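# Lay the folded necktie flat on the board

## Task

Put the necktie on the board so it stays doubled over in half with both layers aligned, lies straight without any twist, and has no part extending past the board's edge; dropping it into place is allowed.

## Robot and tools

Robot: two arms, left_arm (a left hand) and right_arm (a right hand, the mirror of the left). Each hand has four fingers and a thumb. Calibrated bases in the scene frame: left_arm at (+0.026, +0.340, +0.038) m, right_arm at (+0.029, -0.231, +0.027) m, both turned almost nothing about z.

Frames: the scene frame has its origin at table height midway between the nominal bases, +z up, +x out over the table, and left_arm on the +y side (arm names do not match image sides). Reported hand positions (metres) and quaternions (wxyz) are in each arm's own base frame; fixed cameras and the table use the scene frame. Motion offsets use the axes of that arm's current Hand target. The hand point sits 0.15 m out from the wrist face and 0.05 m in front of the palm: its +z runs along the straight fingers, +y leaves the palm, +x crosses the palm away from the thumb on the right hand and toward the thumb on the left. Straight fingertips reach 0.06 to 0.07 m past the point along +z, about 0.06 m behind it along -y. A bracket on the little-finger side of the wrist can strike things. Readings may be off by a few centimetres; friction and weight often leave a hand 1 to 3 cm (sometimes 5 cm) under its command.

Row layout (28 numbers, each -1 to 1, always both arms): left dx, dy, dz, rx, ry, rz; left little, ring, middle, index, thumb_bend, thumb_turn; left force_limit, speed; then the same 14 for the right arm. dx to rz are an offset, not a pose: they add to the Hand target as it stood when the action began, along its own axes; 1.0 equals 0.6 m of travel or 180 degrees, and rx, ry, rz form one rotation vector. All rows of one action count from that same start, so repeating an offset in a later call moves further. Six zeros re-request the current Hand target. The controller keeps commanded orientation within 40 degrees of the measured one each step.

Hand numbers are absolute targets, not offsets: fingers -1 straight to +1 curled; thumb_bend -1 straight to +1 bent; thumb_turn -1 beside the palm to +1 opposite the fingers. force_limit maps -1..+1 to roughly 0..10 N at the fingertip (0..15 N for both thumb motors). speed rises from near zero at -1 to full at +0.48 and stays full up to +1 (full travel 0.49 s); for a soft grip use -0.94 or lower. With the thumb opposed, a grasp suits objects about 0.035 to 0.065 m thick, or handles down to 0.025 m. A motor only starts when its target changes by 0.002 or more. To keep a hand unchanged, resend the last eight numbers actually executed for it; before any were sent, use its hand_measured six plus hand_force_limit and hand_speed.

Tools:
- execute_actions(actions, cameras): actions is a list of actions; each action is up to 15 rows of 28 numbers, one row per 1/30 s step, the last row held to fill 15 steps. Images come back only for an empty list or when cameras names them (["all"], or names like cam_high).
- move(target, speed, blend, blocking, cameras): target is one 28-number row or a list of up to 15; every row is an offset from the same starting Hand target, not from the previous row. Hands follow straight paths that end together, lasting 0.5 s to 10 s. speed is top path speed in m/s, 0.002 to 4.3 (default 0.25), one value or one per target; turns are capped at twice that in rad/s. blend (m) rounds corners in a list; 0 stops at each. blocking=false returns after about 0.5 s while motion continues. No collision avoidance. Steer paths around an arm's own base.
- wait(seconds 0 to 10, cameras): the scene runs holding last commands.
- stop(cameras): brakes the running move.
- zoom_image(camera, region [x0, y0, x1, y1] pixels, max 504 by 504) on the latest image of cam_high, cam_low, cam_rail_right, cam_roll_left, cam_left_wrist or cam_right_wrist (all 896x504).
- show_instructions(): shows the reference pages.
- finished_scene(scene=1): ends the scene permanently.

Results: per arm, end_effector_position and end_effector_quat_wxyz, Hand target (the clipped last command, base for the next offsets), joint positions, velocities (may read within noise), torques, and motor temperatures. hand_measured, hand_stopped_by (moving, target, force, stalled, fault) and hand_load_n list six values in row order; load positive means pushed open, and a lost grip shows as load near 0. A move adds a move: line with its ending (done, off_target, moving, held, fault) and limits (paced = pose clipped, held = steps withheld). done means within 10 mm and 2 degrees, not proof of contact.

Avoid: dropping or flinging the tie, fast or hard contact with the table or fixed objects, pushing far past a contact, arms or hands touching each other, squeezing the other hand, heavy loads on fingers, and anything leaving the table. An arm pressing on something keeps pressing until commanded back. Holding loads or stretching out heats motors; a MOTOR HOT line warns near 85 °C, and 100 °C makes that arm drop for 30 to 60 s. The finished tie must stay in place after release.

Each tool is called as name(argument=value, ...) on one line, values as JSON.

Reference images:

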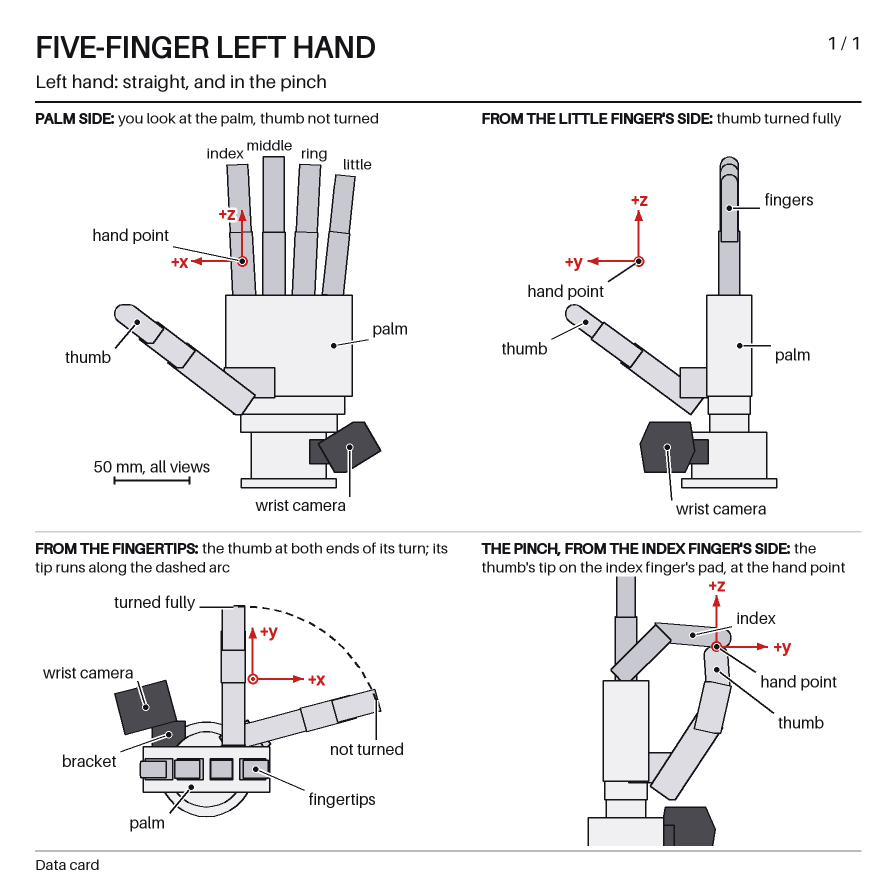

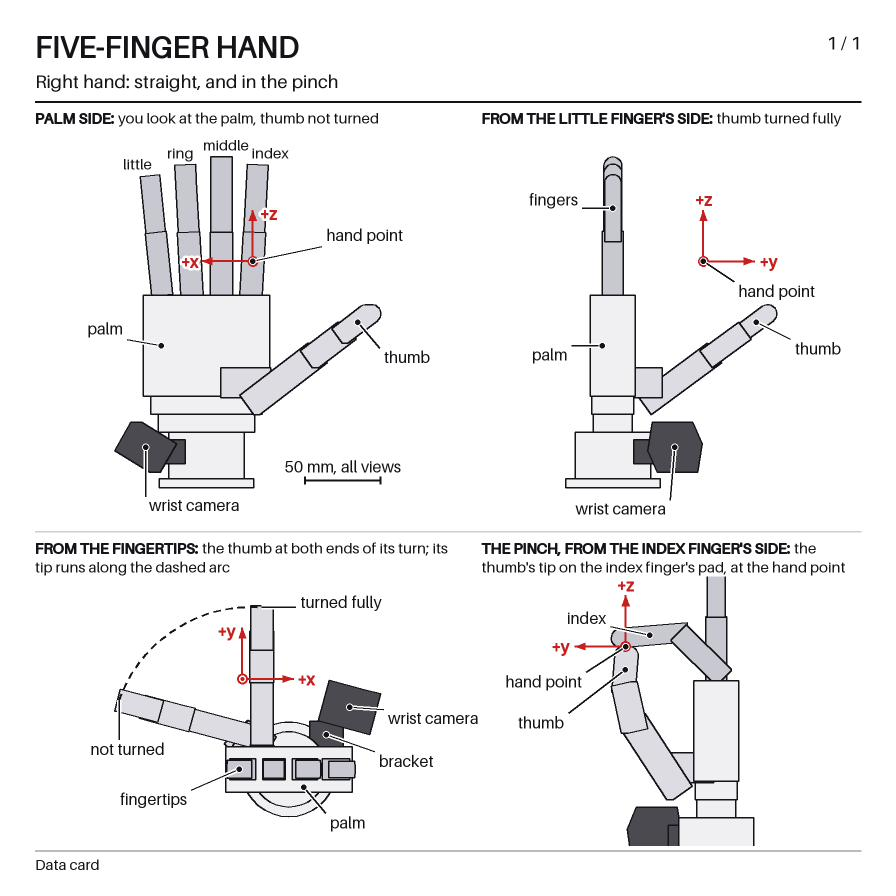

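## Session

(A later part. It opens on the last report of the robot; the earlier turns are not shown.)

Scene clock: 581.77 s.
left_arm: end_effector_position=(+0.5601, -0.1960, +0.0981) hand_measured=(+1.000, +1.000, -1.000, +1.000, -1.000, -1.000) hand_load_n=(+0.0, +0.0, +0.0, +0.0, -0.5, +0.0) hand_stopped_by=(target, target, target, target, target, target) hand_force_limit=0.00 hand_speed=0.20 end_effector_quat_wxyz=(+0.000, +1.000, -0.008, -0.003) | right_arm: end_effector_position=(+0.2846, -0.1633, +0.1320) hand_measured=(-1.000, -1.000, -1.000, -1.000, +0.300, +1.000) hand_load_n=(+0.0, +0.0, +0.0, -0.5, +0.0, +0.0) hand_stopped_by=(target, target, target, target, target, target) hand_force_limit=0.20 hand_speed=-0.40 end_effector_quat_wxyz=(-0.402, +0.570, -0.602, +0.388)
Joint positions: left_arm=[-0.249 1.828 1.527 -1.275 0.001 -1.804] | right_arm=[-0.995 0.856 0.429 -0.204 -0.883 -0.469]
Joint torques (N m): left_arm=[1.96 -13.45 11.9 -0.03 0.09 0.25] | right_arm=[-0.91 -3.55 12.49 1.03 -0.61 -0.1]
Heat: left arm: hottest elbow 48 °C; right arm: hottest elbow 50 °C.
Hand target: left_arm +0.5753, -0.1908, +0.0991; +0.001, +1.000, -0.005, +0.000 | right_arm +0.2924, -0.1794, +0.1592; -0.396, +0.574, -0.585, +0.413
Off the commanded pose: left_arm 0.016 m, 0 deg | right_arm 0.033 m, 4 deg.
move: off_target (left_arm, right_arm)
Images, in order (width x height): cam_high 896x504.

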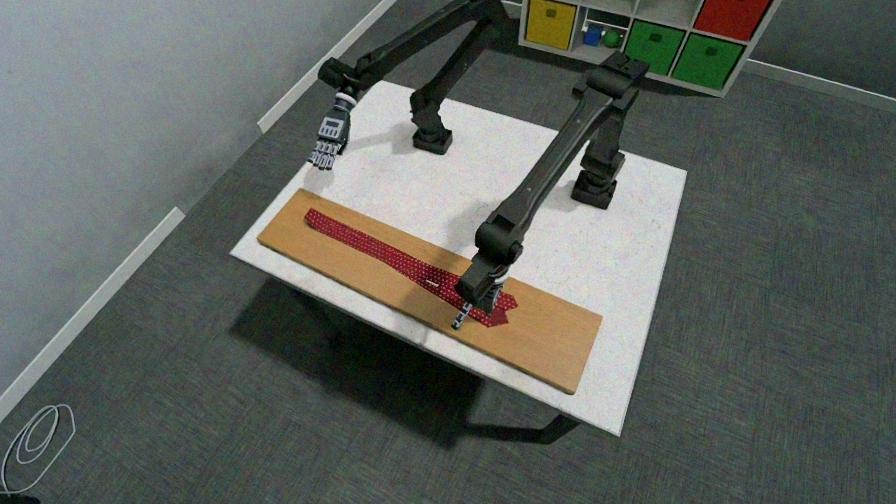

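move(target=[-0.0055,0,0.105,0,0,0,1,1,-1,1,-1,-1,0,0.2,0,0,0,0,0,0,-1,-1,-1,-1,0.3,1,0.2,-0.4], speed=0.08, cameras=["cam_high","cam_roll_left"])

zoom_image(camera="cam_high", region=[420, 250, 540, 350])

Scene clock: 583.60 s.
left_arm: end_effector_position=(+0.5707, -0.1987, +0.0585) hand_measured=(+1.000, +1.000, -1.000, +1.000, -1.000, -1.000) hand_load_n=(+0.0, +0.0, +0.0, +0.0, +0.0, +0.0) hand_stopped_by=(target, target, target, target, target, target) hand_force_limit=0.00 hand_speed=0.20 end_effector_quat_wxyz=(+0.004, +1.000, -0.008, +0.014) | right_arm: end_effector_position=(+0.2846, -0.1633, +0.1320) hand_measured=(-1.000, -1.000, -1.000, -1.000, +0.300, +1.000) hand_load_n=(+0.0, +0.0, +0.0, +0.0, +0.0, +0.0) hand_stopped_by=(target, target, target, target, target, target) hand_force_limit=0.20 hand_speed=-0.40 end_effector_quat_wxyz=(-0.402, +0.570, -0.602, +0.388)
Joint positions: left_arm=[-0.249 1.869 1.474 -1.147 0.001 -1.803] | right_arm=[-0.995 0.856 0.429 -0.204 -0.883 -0.469]
Joint torques (N m): left_arm=[1.85 -13.39 8.13 0.92 0.1 0.23] | right_arm=[0.26 -3.49 12.33 1.25 -0.68 -0.07]
Heat: left arm: hottest elbow 48 °C; right arm: hottest elbow 50 °C.
Hand target: left_arm +0.5719, -0.1908, +0.0360; +0.001, +1.000, -0.006, +0.000 | right_arm +0.2924, -0.1794, +0.1592; -0.396, +0.574, -0.585, +0.413
Off the commanded pose: left_arm 0.024 m, 2 deg | right_arm 0.033 m, 4 deg.
move: off_target (left_arm, right_arm)
Images, in order (width x height): cam_high 896x504, cam_roll_left 896x504.

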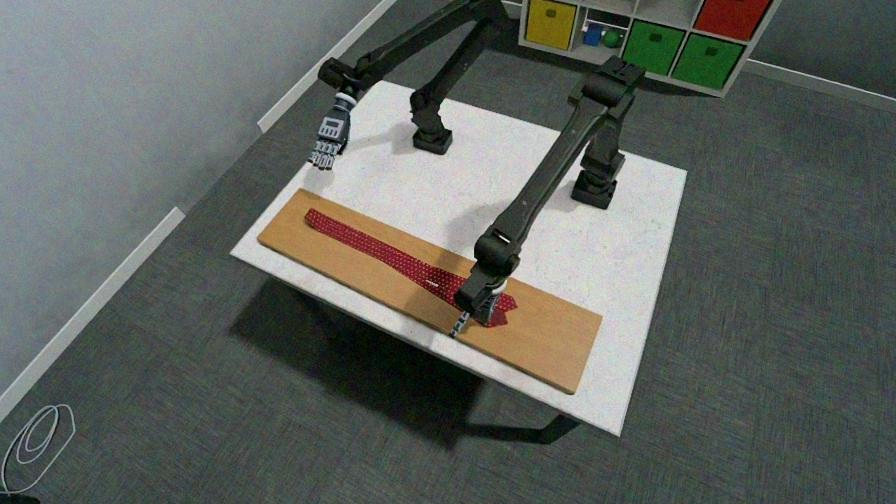

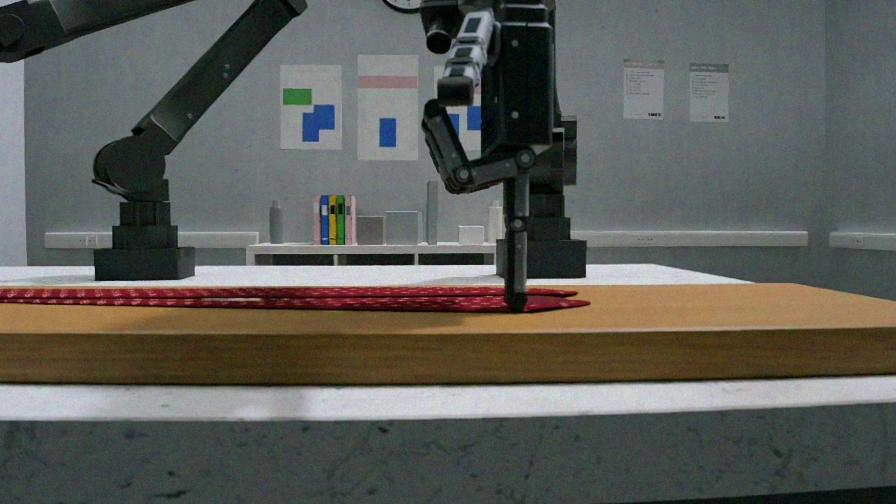

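Scaled by 4.200 from the camera's 896x504 image, which has a finer 1280x720 frame.

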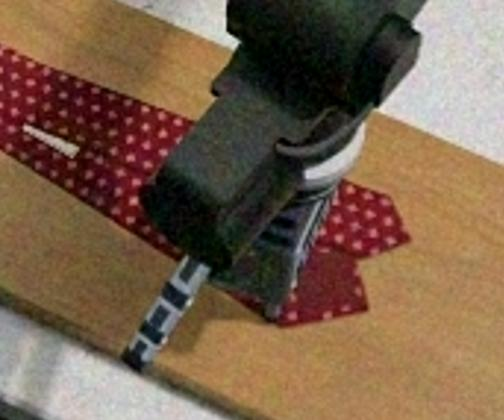

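move(target=[[0,0,0,0,0,0,1,1,-1,1,-1,-1,0,0.2,-0.2514,-0.0756,0.0537,-0.388,0,0,-1,-1,-1,-1,0.3,1,0.2,-0.4],[0,0,0,0,0,0,1,1,-1,1,-1,-1,0,0.2,-0.8312,-0.0663,0.2012,-0.388,0,0,-1,-1,-1,-1,0.3,1,0.2,-0.4]], speed=0.25, blend=0.03, cameras=["cam_high","cam_roll_left","cam_low","cam_rail_right","cam_right_wrist"])

zoom_image(camera="cam_high", region=[380, 210, 540, 350])

Scene clock: 589.27 s.
left_arm: end_effector_position=(+0.5708, -0.1987, +0.0586) hand_measured=(+1.000, +1.000, -1.000, +1.000, -1.000, -1.000) hand_load_n=(+0.0, +0.0, +0.0, +0.0, +0.0, +0.0) hand_stopped_by=(target, target, target, target, target, target) hand_force_limit=0.00 hand_speed=0.20 end_effector_quat_wxyz=(+0.004, +1.000, -0.008, +0.014) | right_arm: end_effector_position=(+0.4174, +0.3098, +0.1354) hand_measured=(-1.000, -1.000, -1.000, -1.000, +0.300, +1.000) hand_load_n=(+0.0, +0.0, +0.0, +0.0, +0.0, +0.0) hand_stopped_by=(target, target, target, target, target, target) hand_force_limit=0.20 hand_speed=-0.40 end_effector_quat_wxyz=(+0.020, +0.703, -0.711, -0.002)
Joint positions: left_arm=[-0.249 1.869 1.474 -1.146 0.001 -1.803] | right_arm=[0.531 1.842 1.645 -1.414 0.006 0.543]
Joint torques (N m): left_arm=[1.85 -13.04 8.16 1.03 0.1 0.23] | right_arm=[-0.09 -15.21 11.41 -0.01 0.16 0.11]
Heat: left arm: hottest elbow 48 °C; right arm: hottest elbow 50 °C.
Hand target: left_arm +0.5719, -0.1909, +0.0360; +0.001, +1.000, -0.006, +0.000 | right_arm +0.4327, +0.3156, +0.1496; +0.004, +0.698, -0.716, +0.004
Off the commanded pose: left_arm 0.024 m, 2 deg | right_arm 0.022 m, 2 deg.
move: off_target (left_arm, right_arm)
camera_calibration:
cam_right_wrist: T_world_to_cam=[[-0.958202, -0.282533, 0.0449829, 0.479222], [-0.220484, 0.829471, 0.51319, -0.23815], [-0.182305, 0.481822, -0.857095, 0.156151], [0, 0, 0, 1]] pos_world=[0.435151, 0.257697, 0.234496]
Images, in order (width x height): cam_high 896x504, cam_low 896x504, cam_rail_right 896x504, cam_roll_left 896x504, cam_right_wrist 896x504.

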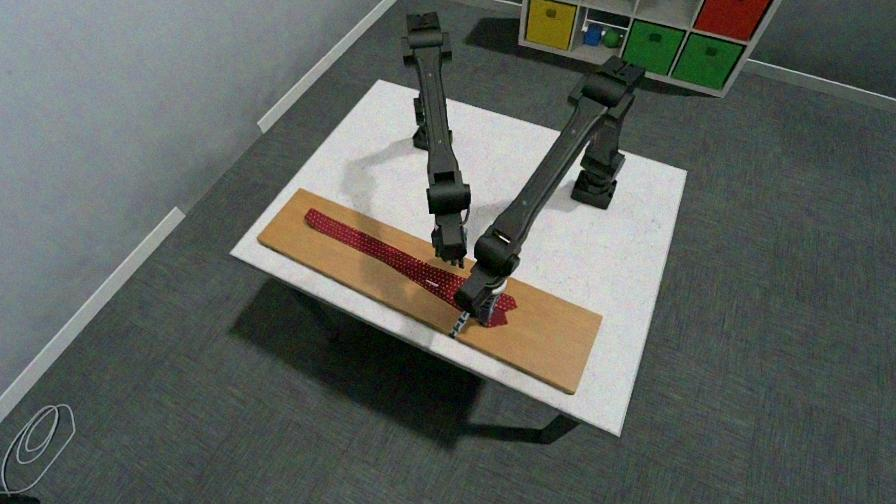

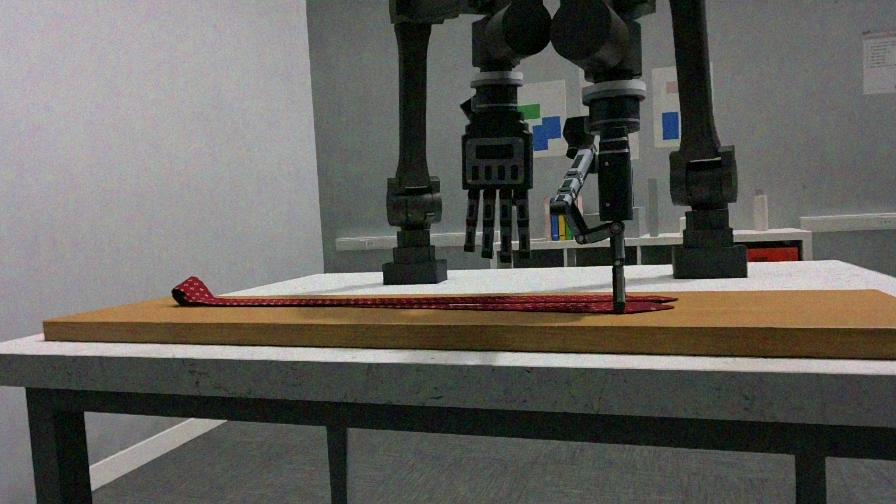

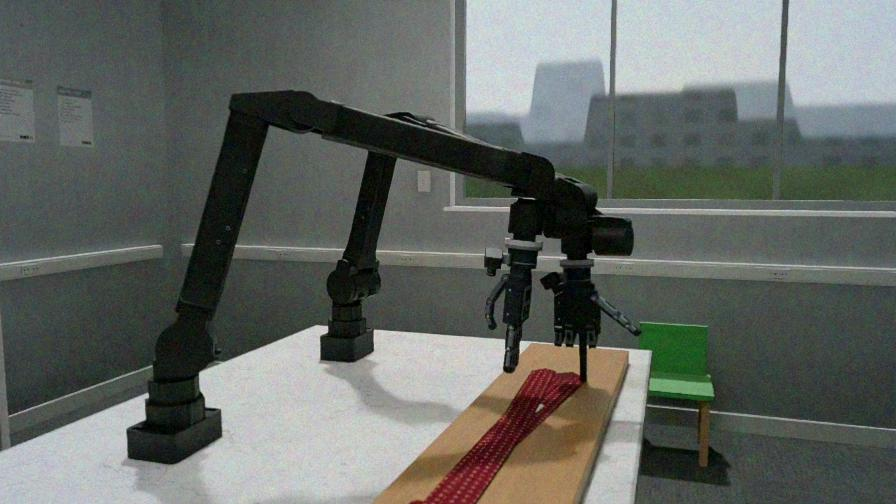

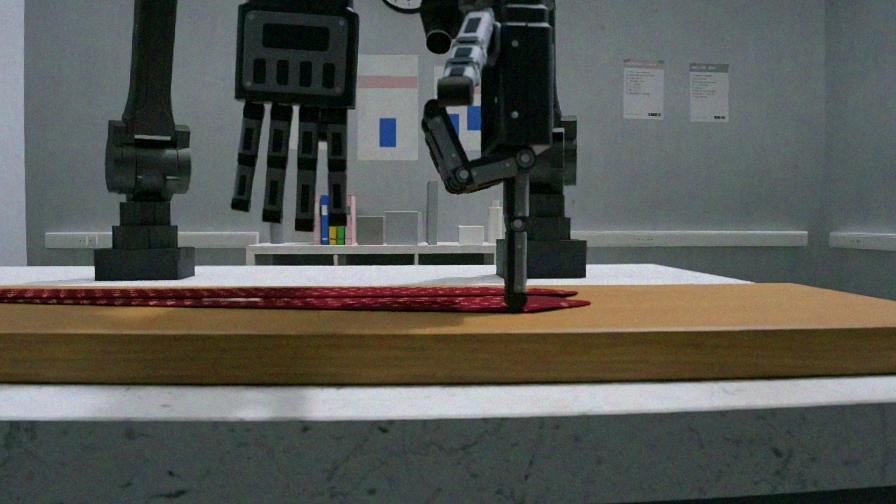

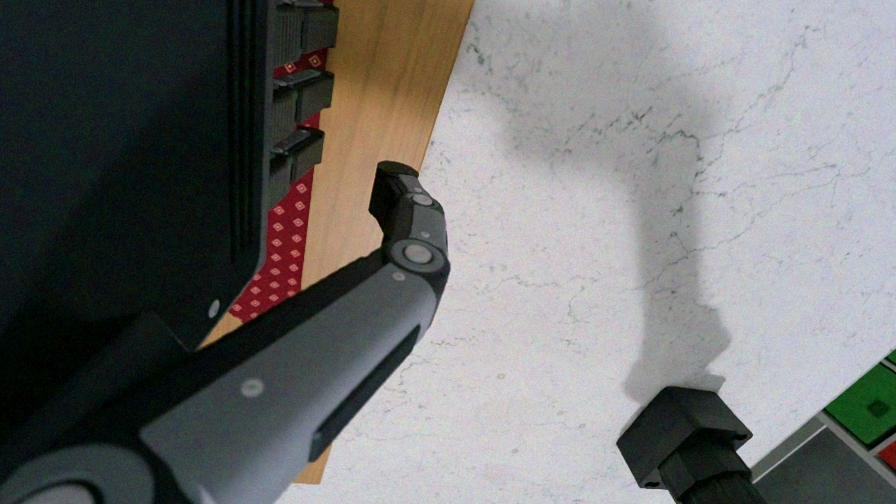

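Scaled by 3.150 from the camera's 896x504 image, which has a finer 1280x720 frame.

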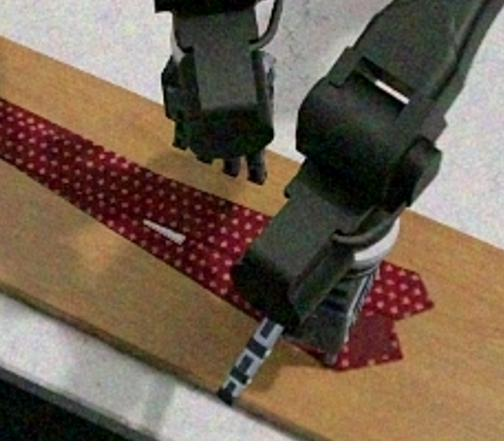

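move(target=[0,0,0,0,0,0,1,1,-1,1,-1,-1,0,0.2,-0.0013,0.0067,0.1333,0,0,0,-1,-1,-1,-1,0.3,1,0.2,-0.4], speed=0.08, cameras=["cam_high","cam_roll_left"])

zoom_image(camera="cam_high", region=[380, 210, 540, 350])

Scene clock: 592.70 s.
left_arm: end_effector_position=(+0.5708, -0.1987, +0.0586) hand_measured=(+1.000, +1.000, -1.000, +1.000, -1.000, -1.000) hand_load_n=(+0.0, +0.0, +0.0, +0.0, +0.0, +0.0) hand_stopped_by=(target, target, target, target, target, target) hand_force_limit=0.00 hand_speed=0.20 end_effector_quat_wxyz=(+0.004, +1.000, -0.008, +0.014) | right_arm: end_effector_position=(+0.4260, +0.3149, +0.0888) hand_measured=(-1.000, -1.000, -1.000, -1.000, +0.300, +1.000) hand_load_n=(+0.0, +0.0, -3.0, +0.0, +0.0, +0.0) hand_stopped_by=(target, target, target, target, target, target) hand_force_limit=0.20 hand_speed=-0.40 end_effector_quat_wxyz=(+0.000, +0.702, -0.712, +0.003)
Joint positions: left_arm=[-0.249 1.869 1.474 -1.146 0.001 -1.803] | right_arm=[0.531 1.868 1.561 -1.262 0.006 0.546]
Joint torques (N m): left_arm=[1.85 -13.04 8.16 1.03 0.1 0.22] | right_arm=[-0.26 -13.98 6 1.28 0.2 0.12]
Heat: left arm: hottest elbow 48 °C; right arm: hottest elbow 50 °C.
Hand target: left_arm +0.5719, -0.1909, +0.0360; +0.001, +1.000, -0.006, +0.000 | right_arm +0.4287, +0.3156, +0.0696; +0.004, +0.698, -0.716, +0.004
Off the commanded pose: left_arm 0.024 m, 2 deg | right_arm 0.019 m, 1 deg.
move: off_target (left_arm, right_arm)
Images, in order (width x height): cam_high 896x504, cam_roll_left 896x504.

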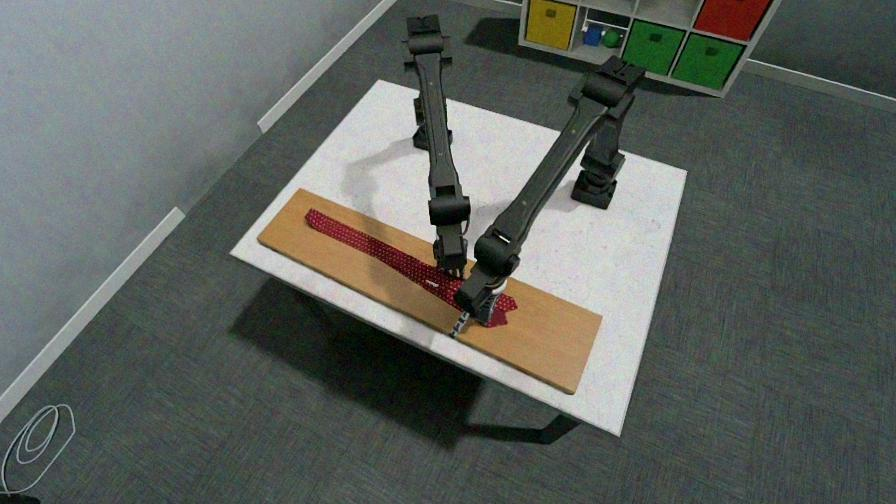

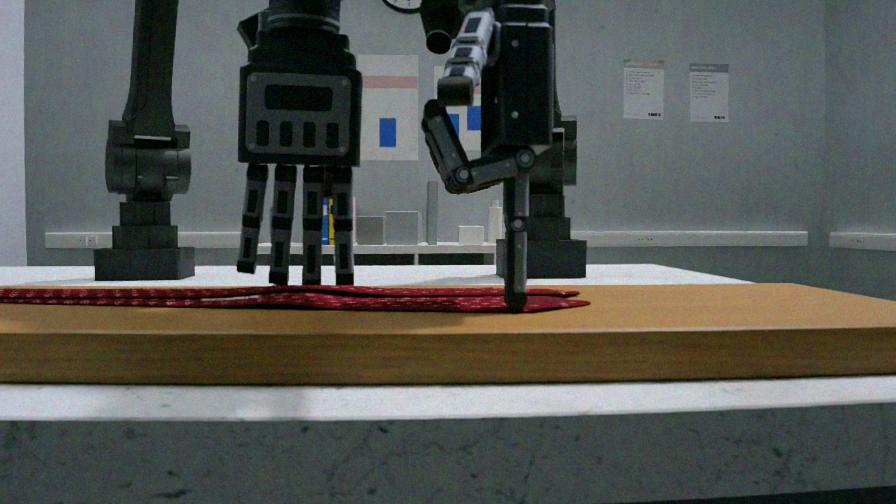

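Scaled by 3.150 from the camera's 896x504 image, which has a finer 1280x720 frame.

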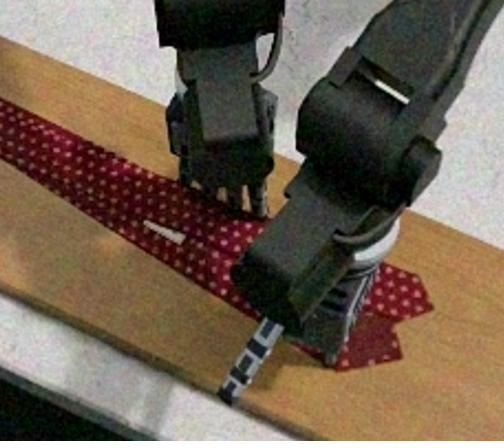

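move(target=[0,0,0,0,0,0,1,1,-1,1,-1,-1,0,0.2,-0.0018,-0.075,0.0033,0,0,0,-1,-1,-1,-1,0.3,1,0.2,-0.4], speed=0.04, cameras=["cam_high","cam_low","cam_roll_left"])

zoom_image(camera="cam_high", region=[380, 210, 540, 350])

Scene clock: 595.07 s.
left_arm: end_effector_position=(+0.5720, -0.1983, +0.0587) hand_measured=(+1.000, +1.000, -1.000, +1.000, -1.000, -1.000) hand_load_n=(+0.5, +0.0, +0.0, +0.0, +0.0, +0.0) hand_stopped_by=(target, target, target, target, target, target) hand_force_limit=0.00 hand_speed=0.20 end_effector_quat_wxyz=(+0.004, +1.000, -0.008, +0.016) | right_arm: end_effector_position=(+0.4604, +0.3189, +0.0893) hand_measured=(-1.000, -1.000, -1.000, -1.000, +0.300, +1.000) hand_load_n=(+0.0, +0.0, -3.5, +0.0, +0.0, +0.0) hand_stopped_by=(target, target, target, target, target, target) hand_force_limit=0.20 hand_speed=-0.40 end_effector_quat_wxyz=(-0.008, +0.700, -0.714, +0.005)
Joint positions: left_arm=[-0.247 1.869 1.474 -1.143 0.001 -1.803] | right_arm=[0.507 1.937 1.669 -1.285 0.005 0.526]
Joint torques (N m): left_arm=[1.73 -13.04 8.17 0.87 0.1 0.23] | right_arm=[-1.61 -11.87 9.29 0.83 0.13 -0.11]
Heat: left arm: hottest elbow 47 °C; right arm: hottest elbow 50 °C.
Hand target: left_arm +0.5719, -0.1909, +0.0360; +0.001, +1.000, -0.006, +0.000 | right_arm +0.4737, +0.3155, +0.0677; +0.004, +0.698, -0.716, +0.004
Off the commanded pose: left_arm 0.024 m, 2 deg | right_arm 0.026 m, 1 deg.
move: off_target (left_arm, right_arm)
Images, in order (width x height): cam_high 896x504, cam_low 896x504, cam_roll_left 896x504.

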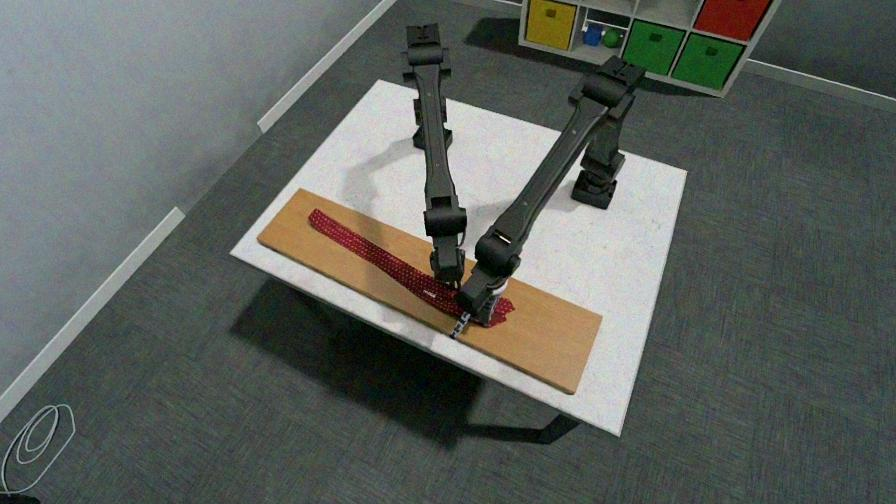

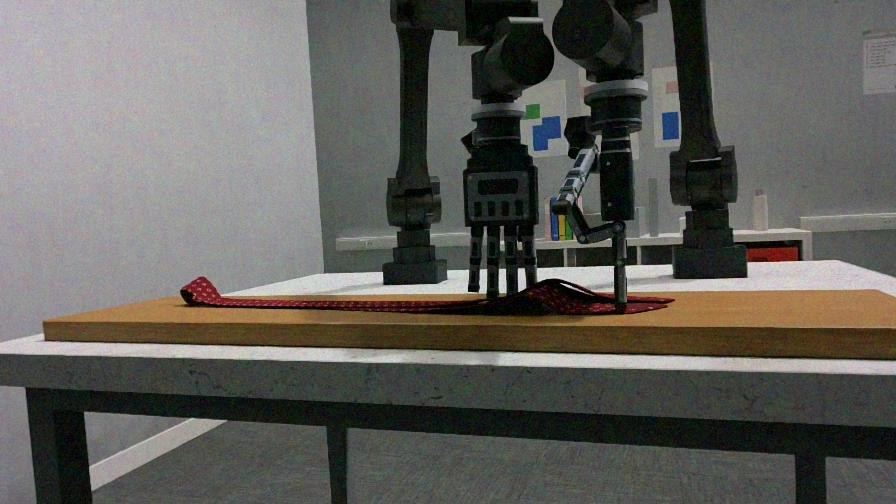

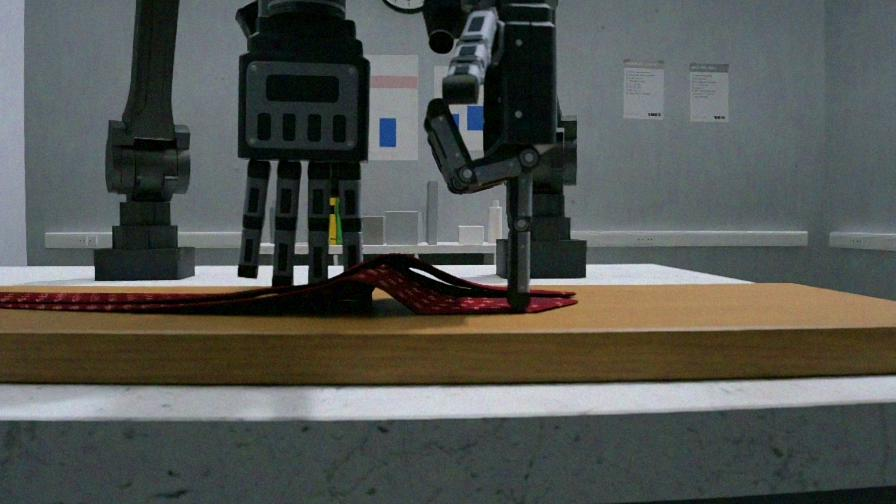

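Scaled by 3.150 from the camera's 896x504 image, which has a finer 1280x720 frame.

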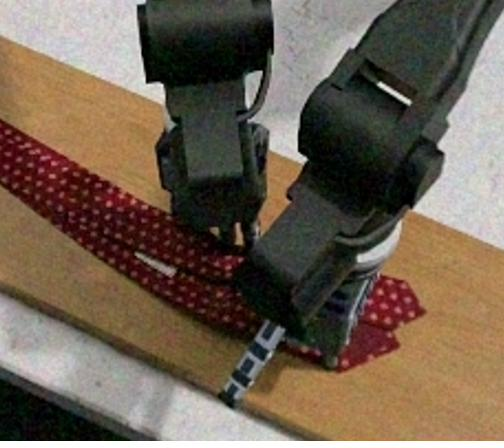

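move(target=[[0,0,0,0,0,0,1,1,-1,1,-1,-1,0,0.2,0.0018,0.086,0,0,0,0,-1,-1,-1,-1,0.3,1,0.2,-0.4],[0,0,0,0,0,0,1,1,-1,1,-1,-1,0,0.2,0.0018,0.086,-0.13,0,0,0,-1,-1,-1,-1,0.3,1,0.2,-0.4]], speed=[0.04,0.12], cameras=["cam_high","cam_low","cam_roll_left"])

zoom_image(camera="cam_high", region=[380, 210, 540, 350])

Scene clock: 604.47 s.
left_arm: end_effector_position=(+0.5720, -0.1983, +0.0587) hand_measured=(+1.000, +1.000, -1.000, +1.000, -1.000, -1.000) hand_load_n=(+0.0, +0.0, +0.0, +0.0, +0.0, +0.0) hand_stopped_by=(target, target, target, target, target, target) hand_force_limit=0.00 hand_speed=0.20 end_effector_quat_wxyz=(+0.004, +1.000, -0.008, +0.016) | right_arm: end_effector_position=(+0.4113, +0.3052, +0.1240) hand_measured=(-1.000, -1.000, -1.000, -1.000, +0.300, +1.000) hand_load_n=(+0.0, +0.0, +0.0, +0.0, +0.0, +0.0) hand_stopped_by=(target, target, target, target, target, target) hand_force_limit=0.20 hand_speed=-0.40 end_effector_quat_wxyz=(+0.028, +0.698, -0.716, -0.002)
Joint positions: left_arm=[-0.247 1.869 1.474 -1.143 0.001 -1.803] | right_arm=[0.53 1.837 1.606 -1.395 0.01 0.555]
Joint torques (N m): left_arm=[1.73 -13.04 8.17 0.88 0.1 0.23] | right_arm=[1.2 -15.91 11.11 -0.38 -0.05 0.09]
Heat: left arm: hottest elbow 47 °C; right arm: hottest elbow 49 °C.
Hand target: left_arm +0.5719, -0.1909, +0.0360; +0.001, +1.000, -0.006, +0.000 | right_arm +0.4220, +0.3167, +0.1458; +0.004, +0.698, -0.716, +0.004
Off the commanded pose: left_arm 0.024 m, 2 deg | right_arm 0.027 m, 3 deg.
move: off_target (left_arm, right_arm)
Images, in order (width x height): cam_high 896x504, cam_low 896x504, cam_roll_left 896x504.

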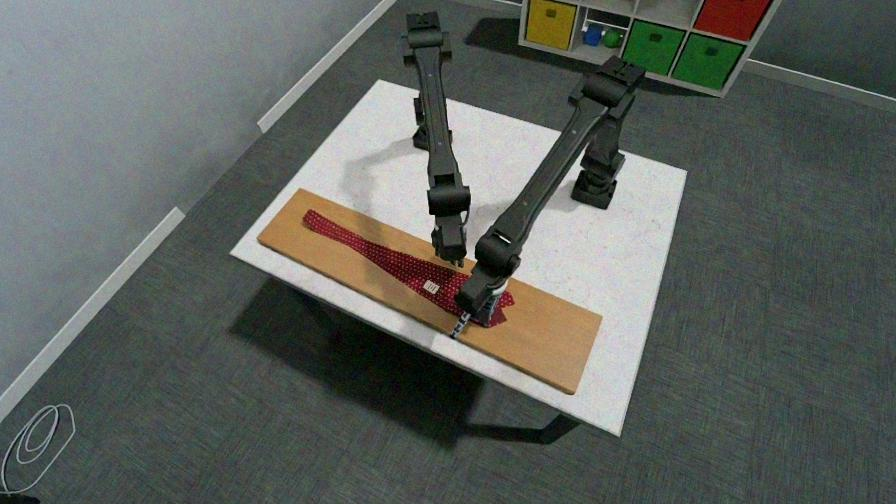

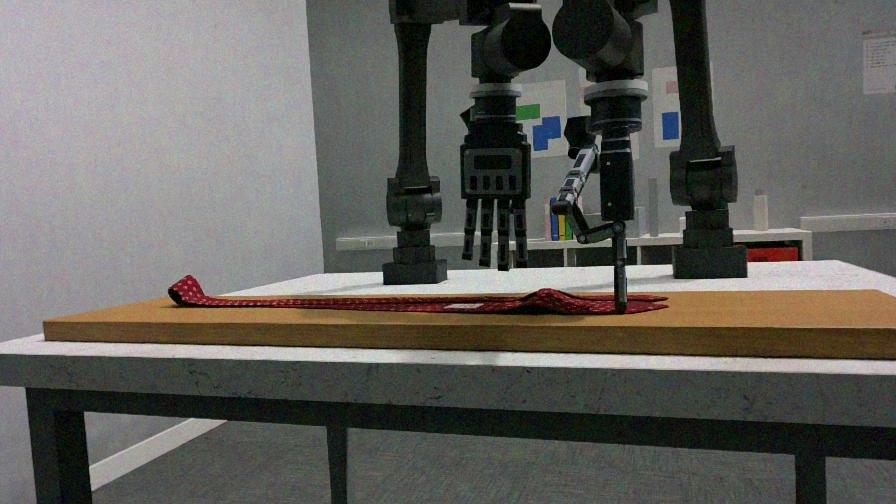

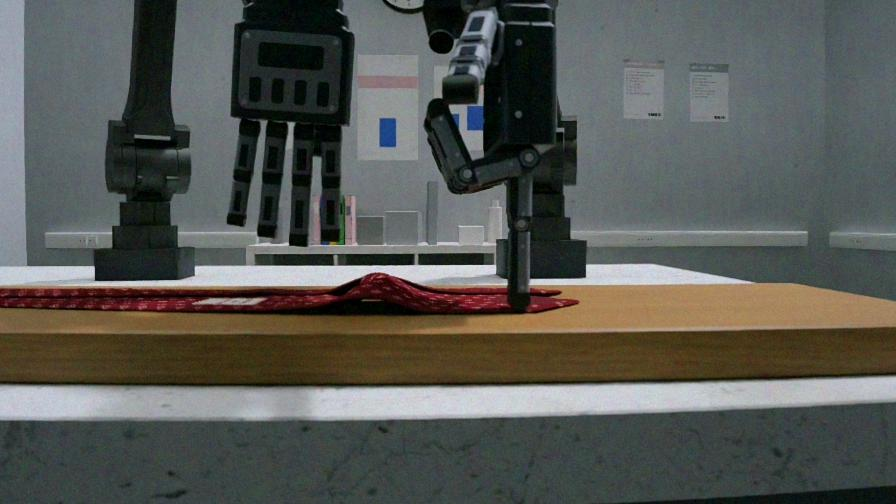

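Scaled by 3.150 from the camera's 896x504 image, which has a finer 1280x720 frame.

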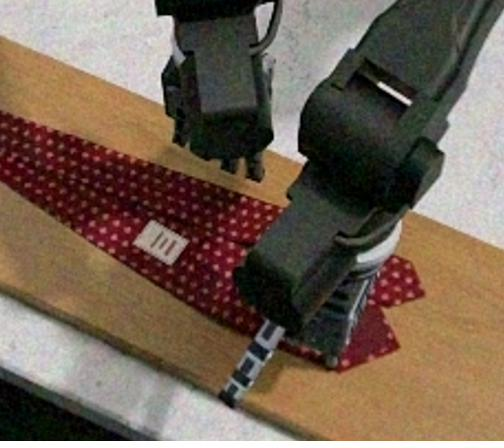

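move(target=[[0,0,0,0,0,0,1,1,-1,1,-1,-1,0,0.2,0.0,0.1,-0.02,0,0,0,-1,-1,-1,-1,0.3,1,0.2,-0.4],[0,0,-0.1167,0,0,0,1,1,-1,1,-1,-1,0,0.2,0.1,0.2,-0.03,0,0,0,-1,-1,-1,-1,0.3,1,0.2,-0.4],[-0.12,-0.18,-0.2,0,0,0,1,1,-1,1,-1,-1,0,0.2,0.2,0.2,-0.03,0,0,0,-1,-1,-1,-1,0.3,1,0.2,-0.4]], speed=0.2, blend=0.01, cameras=["all"])

zoom_image(camera="cam_high", region=[370, 210, 540, 350])

zoom_image(camera="cam_left_wrist", region=[0, 0, 504, 400])

Scene clock: 617.40 s.
left_arm: end_effector_position=(+0.5049, -0.0873, +0.1533) hand_measured=(+1.000, +1.000, -1.000, +1.000, -1.000, -1.000) hand_load_n=(+0.0, +0.0, +0.0, +0.5, +0.0, +0.0) hand_stopped_by=(target, target, target, target, target, target) hand_force_limit=0.00 hand_speed=0.20 end_effector_quat_wxyz=(+0.001, +1.000, -0.006, +0.001) | right_arm: end_effector_position=(+0.2962, +0.2015, +0.1606) hand_measured=(-1.000, -1.000, -1.000, -1.000, +0.300, +1.000) hand_load_n=(+0.0, +0.0, +0.0, +0.0, +0.0, +0.0) hand_stopped_by=(target, target, target, target, target, target) hand_force_limit=0.20 hand_speed=-0.40 end_effector_quat_wxyz=(+0.015, +0.696, -0.718, +0.000)
Joint positions: left_arm=[-0.055 1.605 1.379 -1.343 0.001 -1.614] | right_arm=[0.449 1.412 1.182 -1.369 0.009 0.48]
Joint torques (N m): left_arm=[1.61 -13.22 8.55 0.05 0.09 0.26] | right_arm=[-0.62 -10.58 7.54 0.76 -0.03 -0.08]
Heat: left arm: hottest elbow 46 °C; right arm: hottest elbow 48 °C.
Hand target: left_arm +0.5010, -0.0819, +0.1558; +0.001, +1.000, -0.006, +0.000 | right_arm +0.2989, +0.2001, +0.1649; +0.004, +0.698, -0.716, +0.004
Off the commanded pose: left_arm 0.007 m, 0 deg | right_arm 0.005 m, 1 deg.
move: done
camera_calibration:
cam_left_wrist: T_world_to_cam=[[0.279519, 0.959926, -0.0203071, -0.0512793], [0.816745, -0.226601, 0.530641, -0.515868], [0.504774, -0.16491, -0.847353, -0.0221202], [0, 0, 0, 1]] pos_world=[0.446832, -0.0713195, 0.253956]
cam_right_wrist: T_world_to_cam=[[-0.963716, -0.264901, 0.0328546, 0.331348], [-0.210984, 0.831336, 0.514166, -0.191319], [-0.163516, 0.488578, -0.857061, 0.200821], [0, 0, 0, 1]] pos_world=[0.311797, 0.148708, 0.2596]

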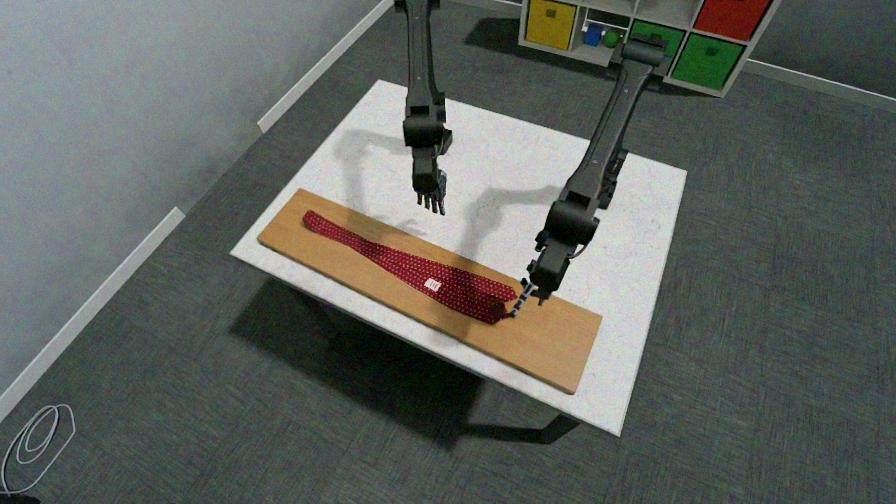

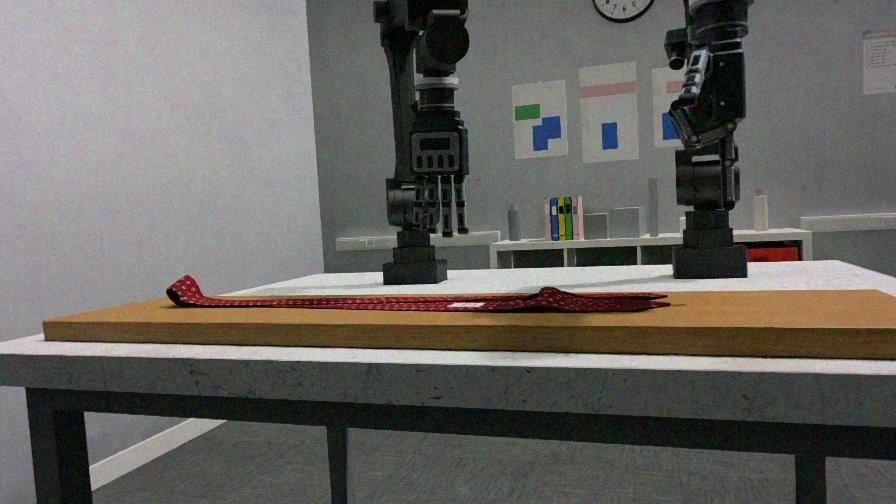

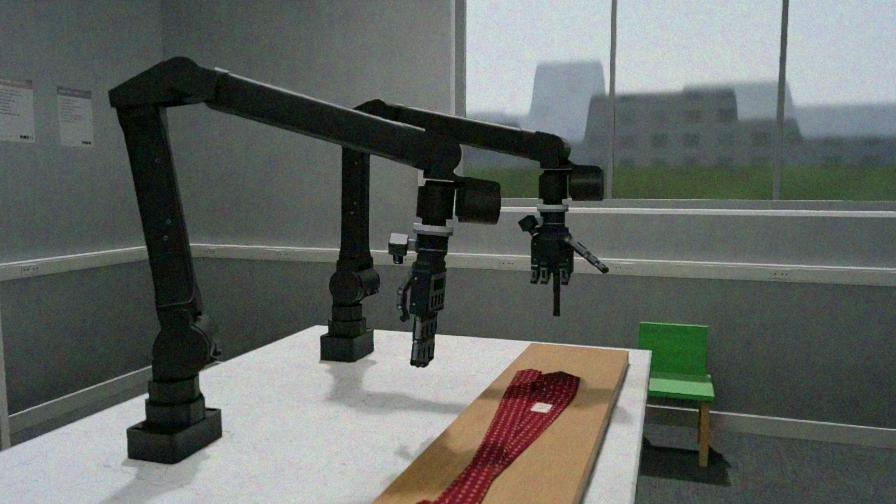

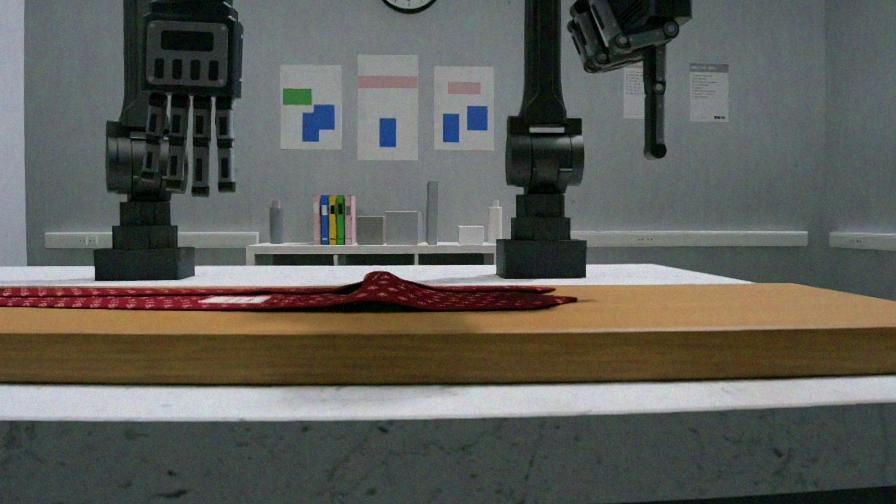

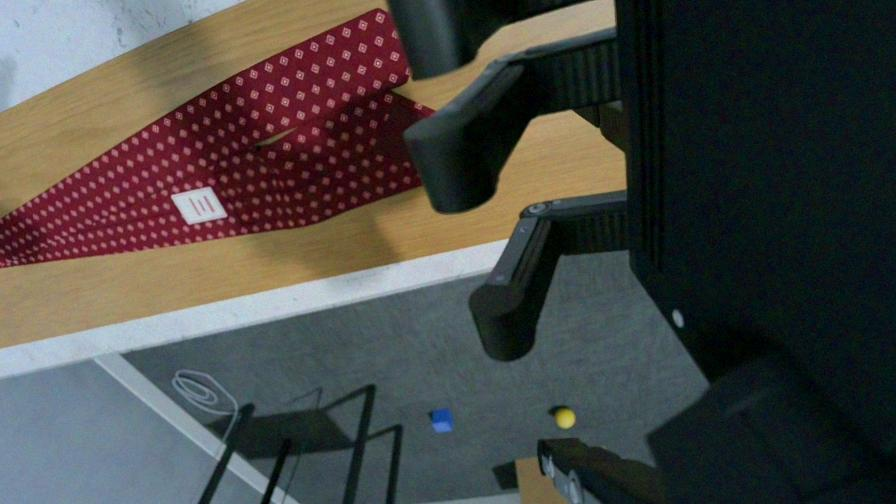

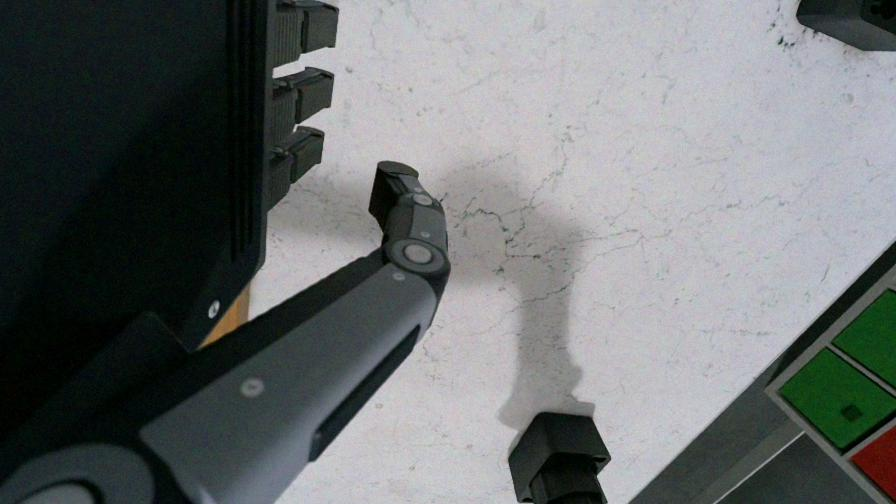

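Scaled by 2.965 from the camera's 896x504 image, which has a finer 1280x720 frame.

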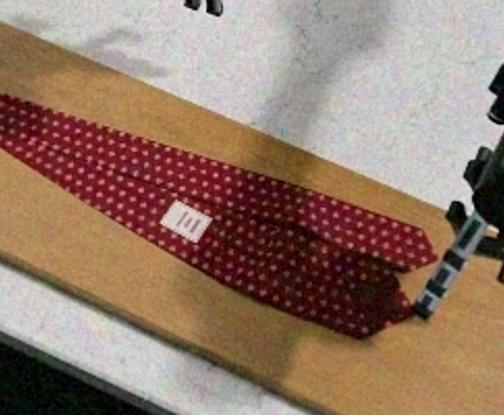

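Scaled by 1.000.

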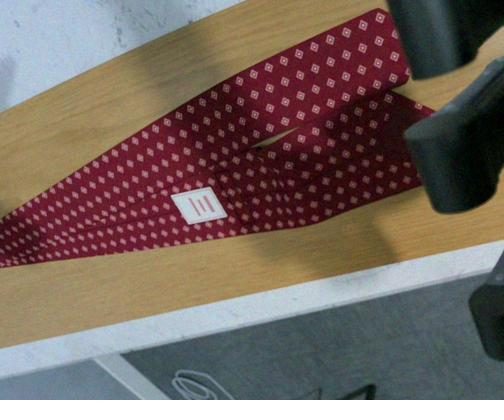

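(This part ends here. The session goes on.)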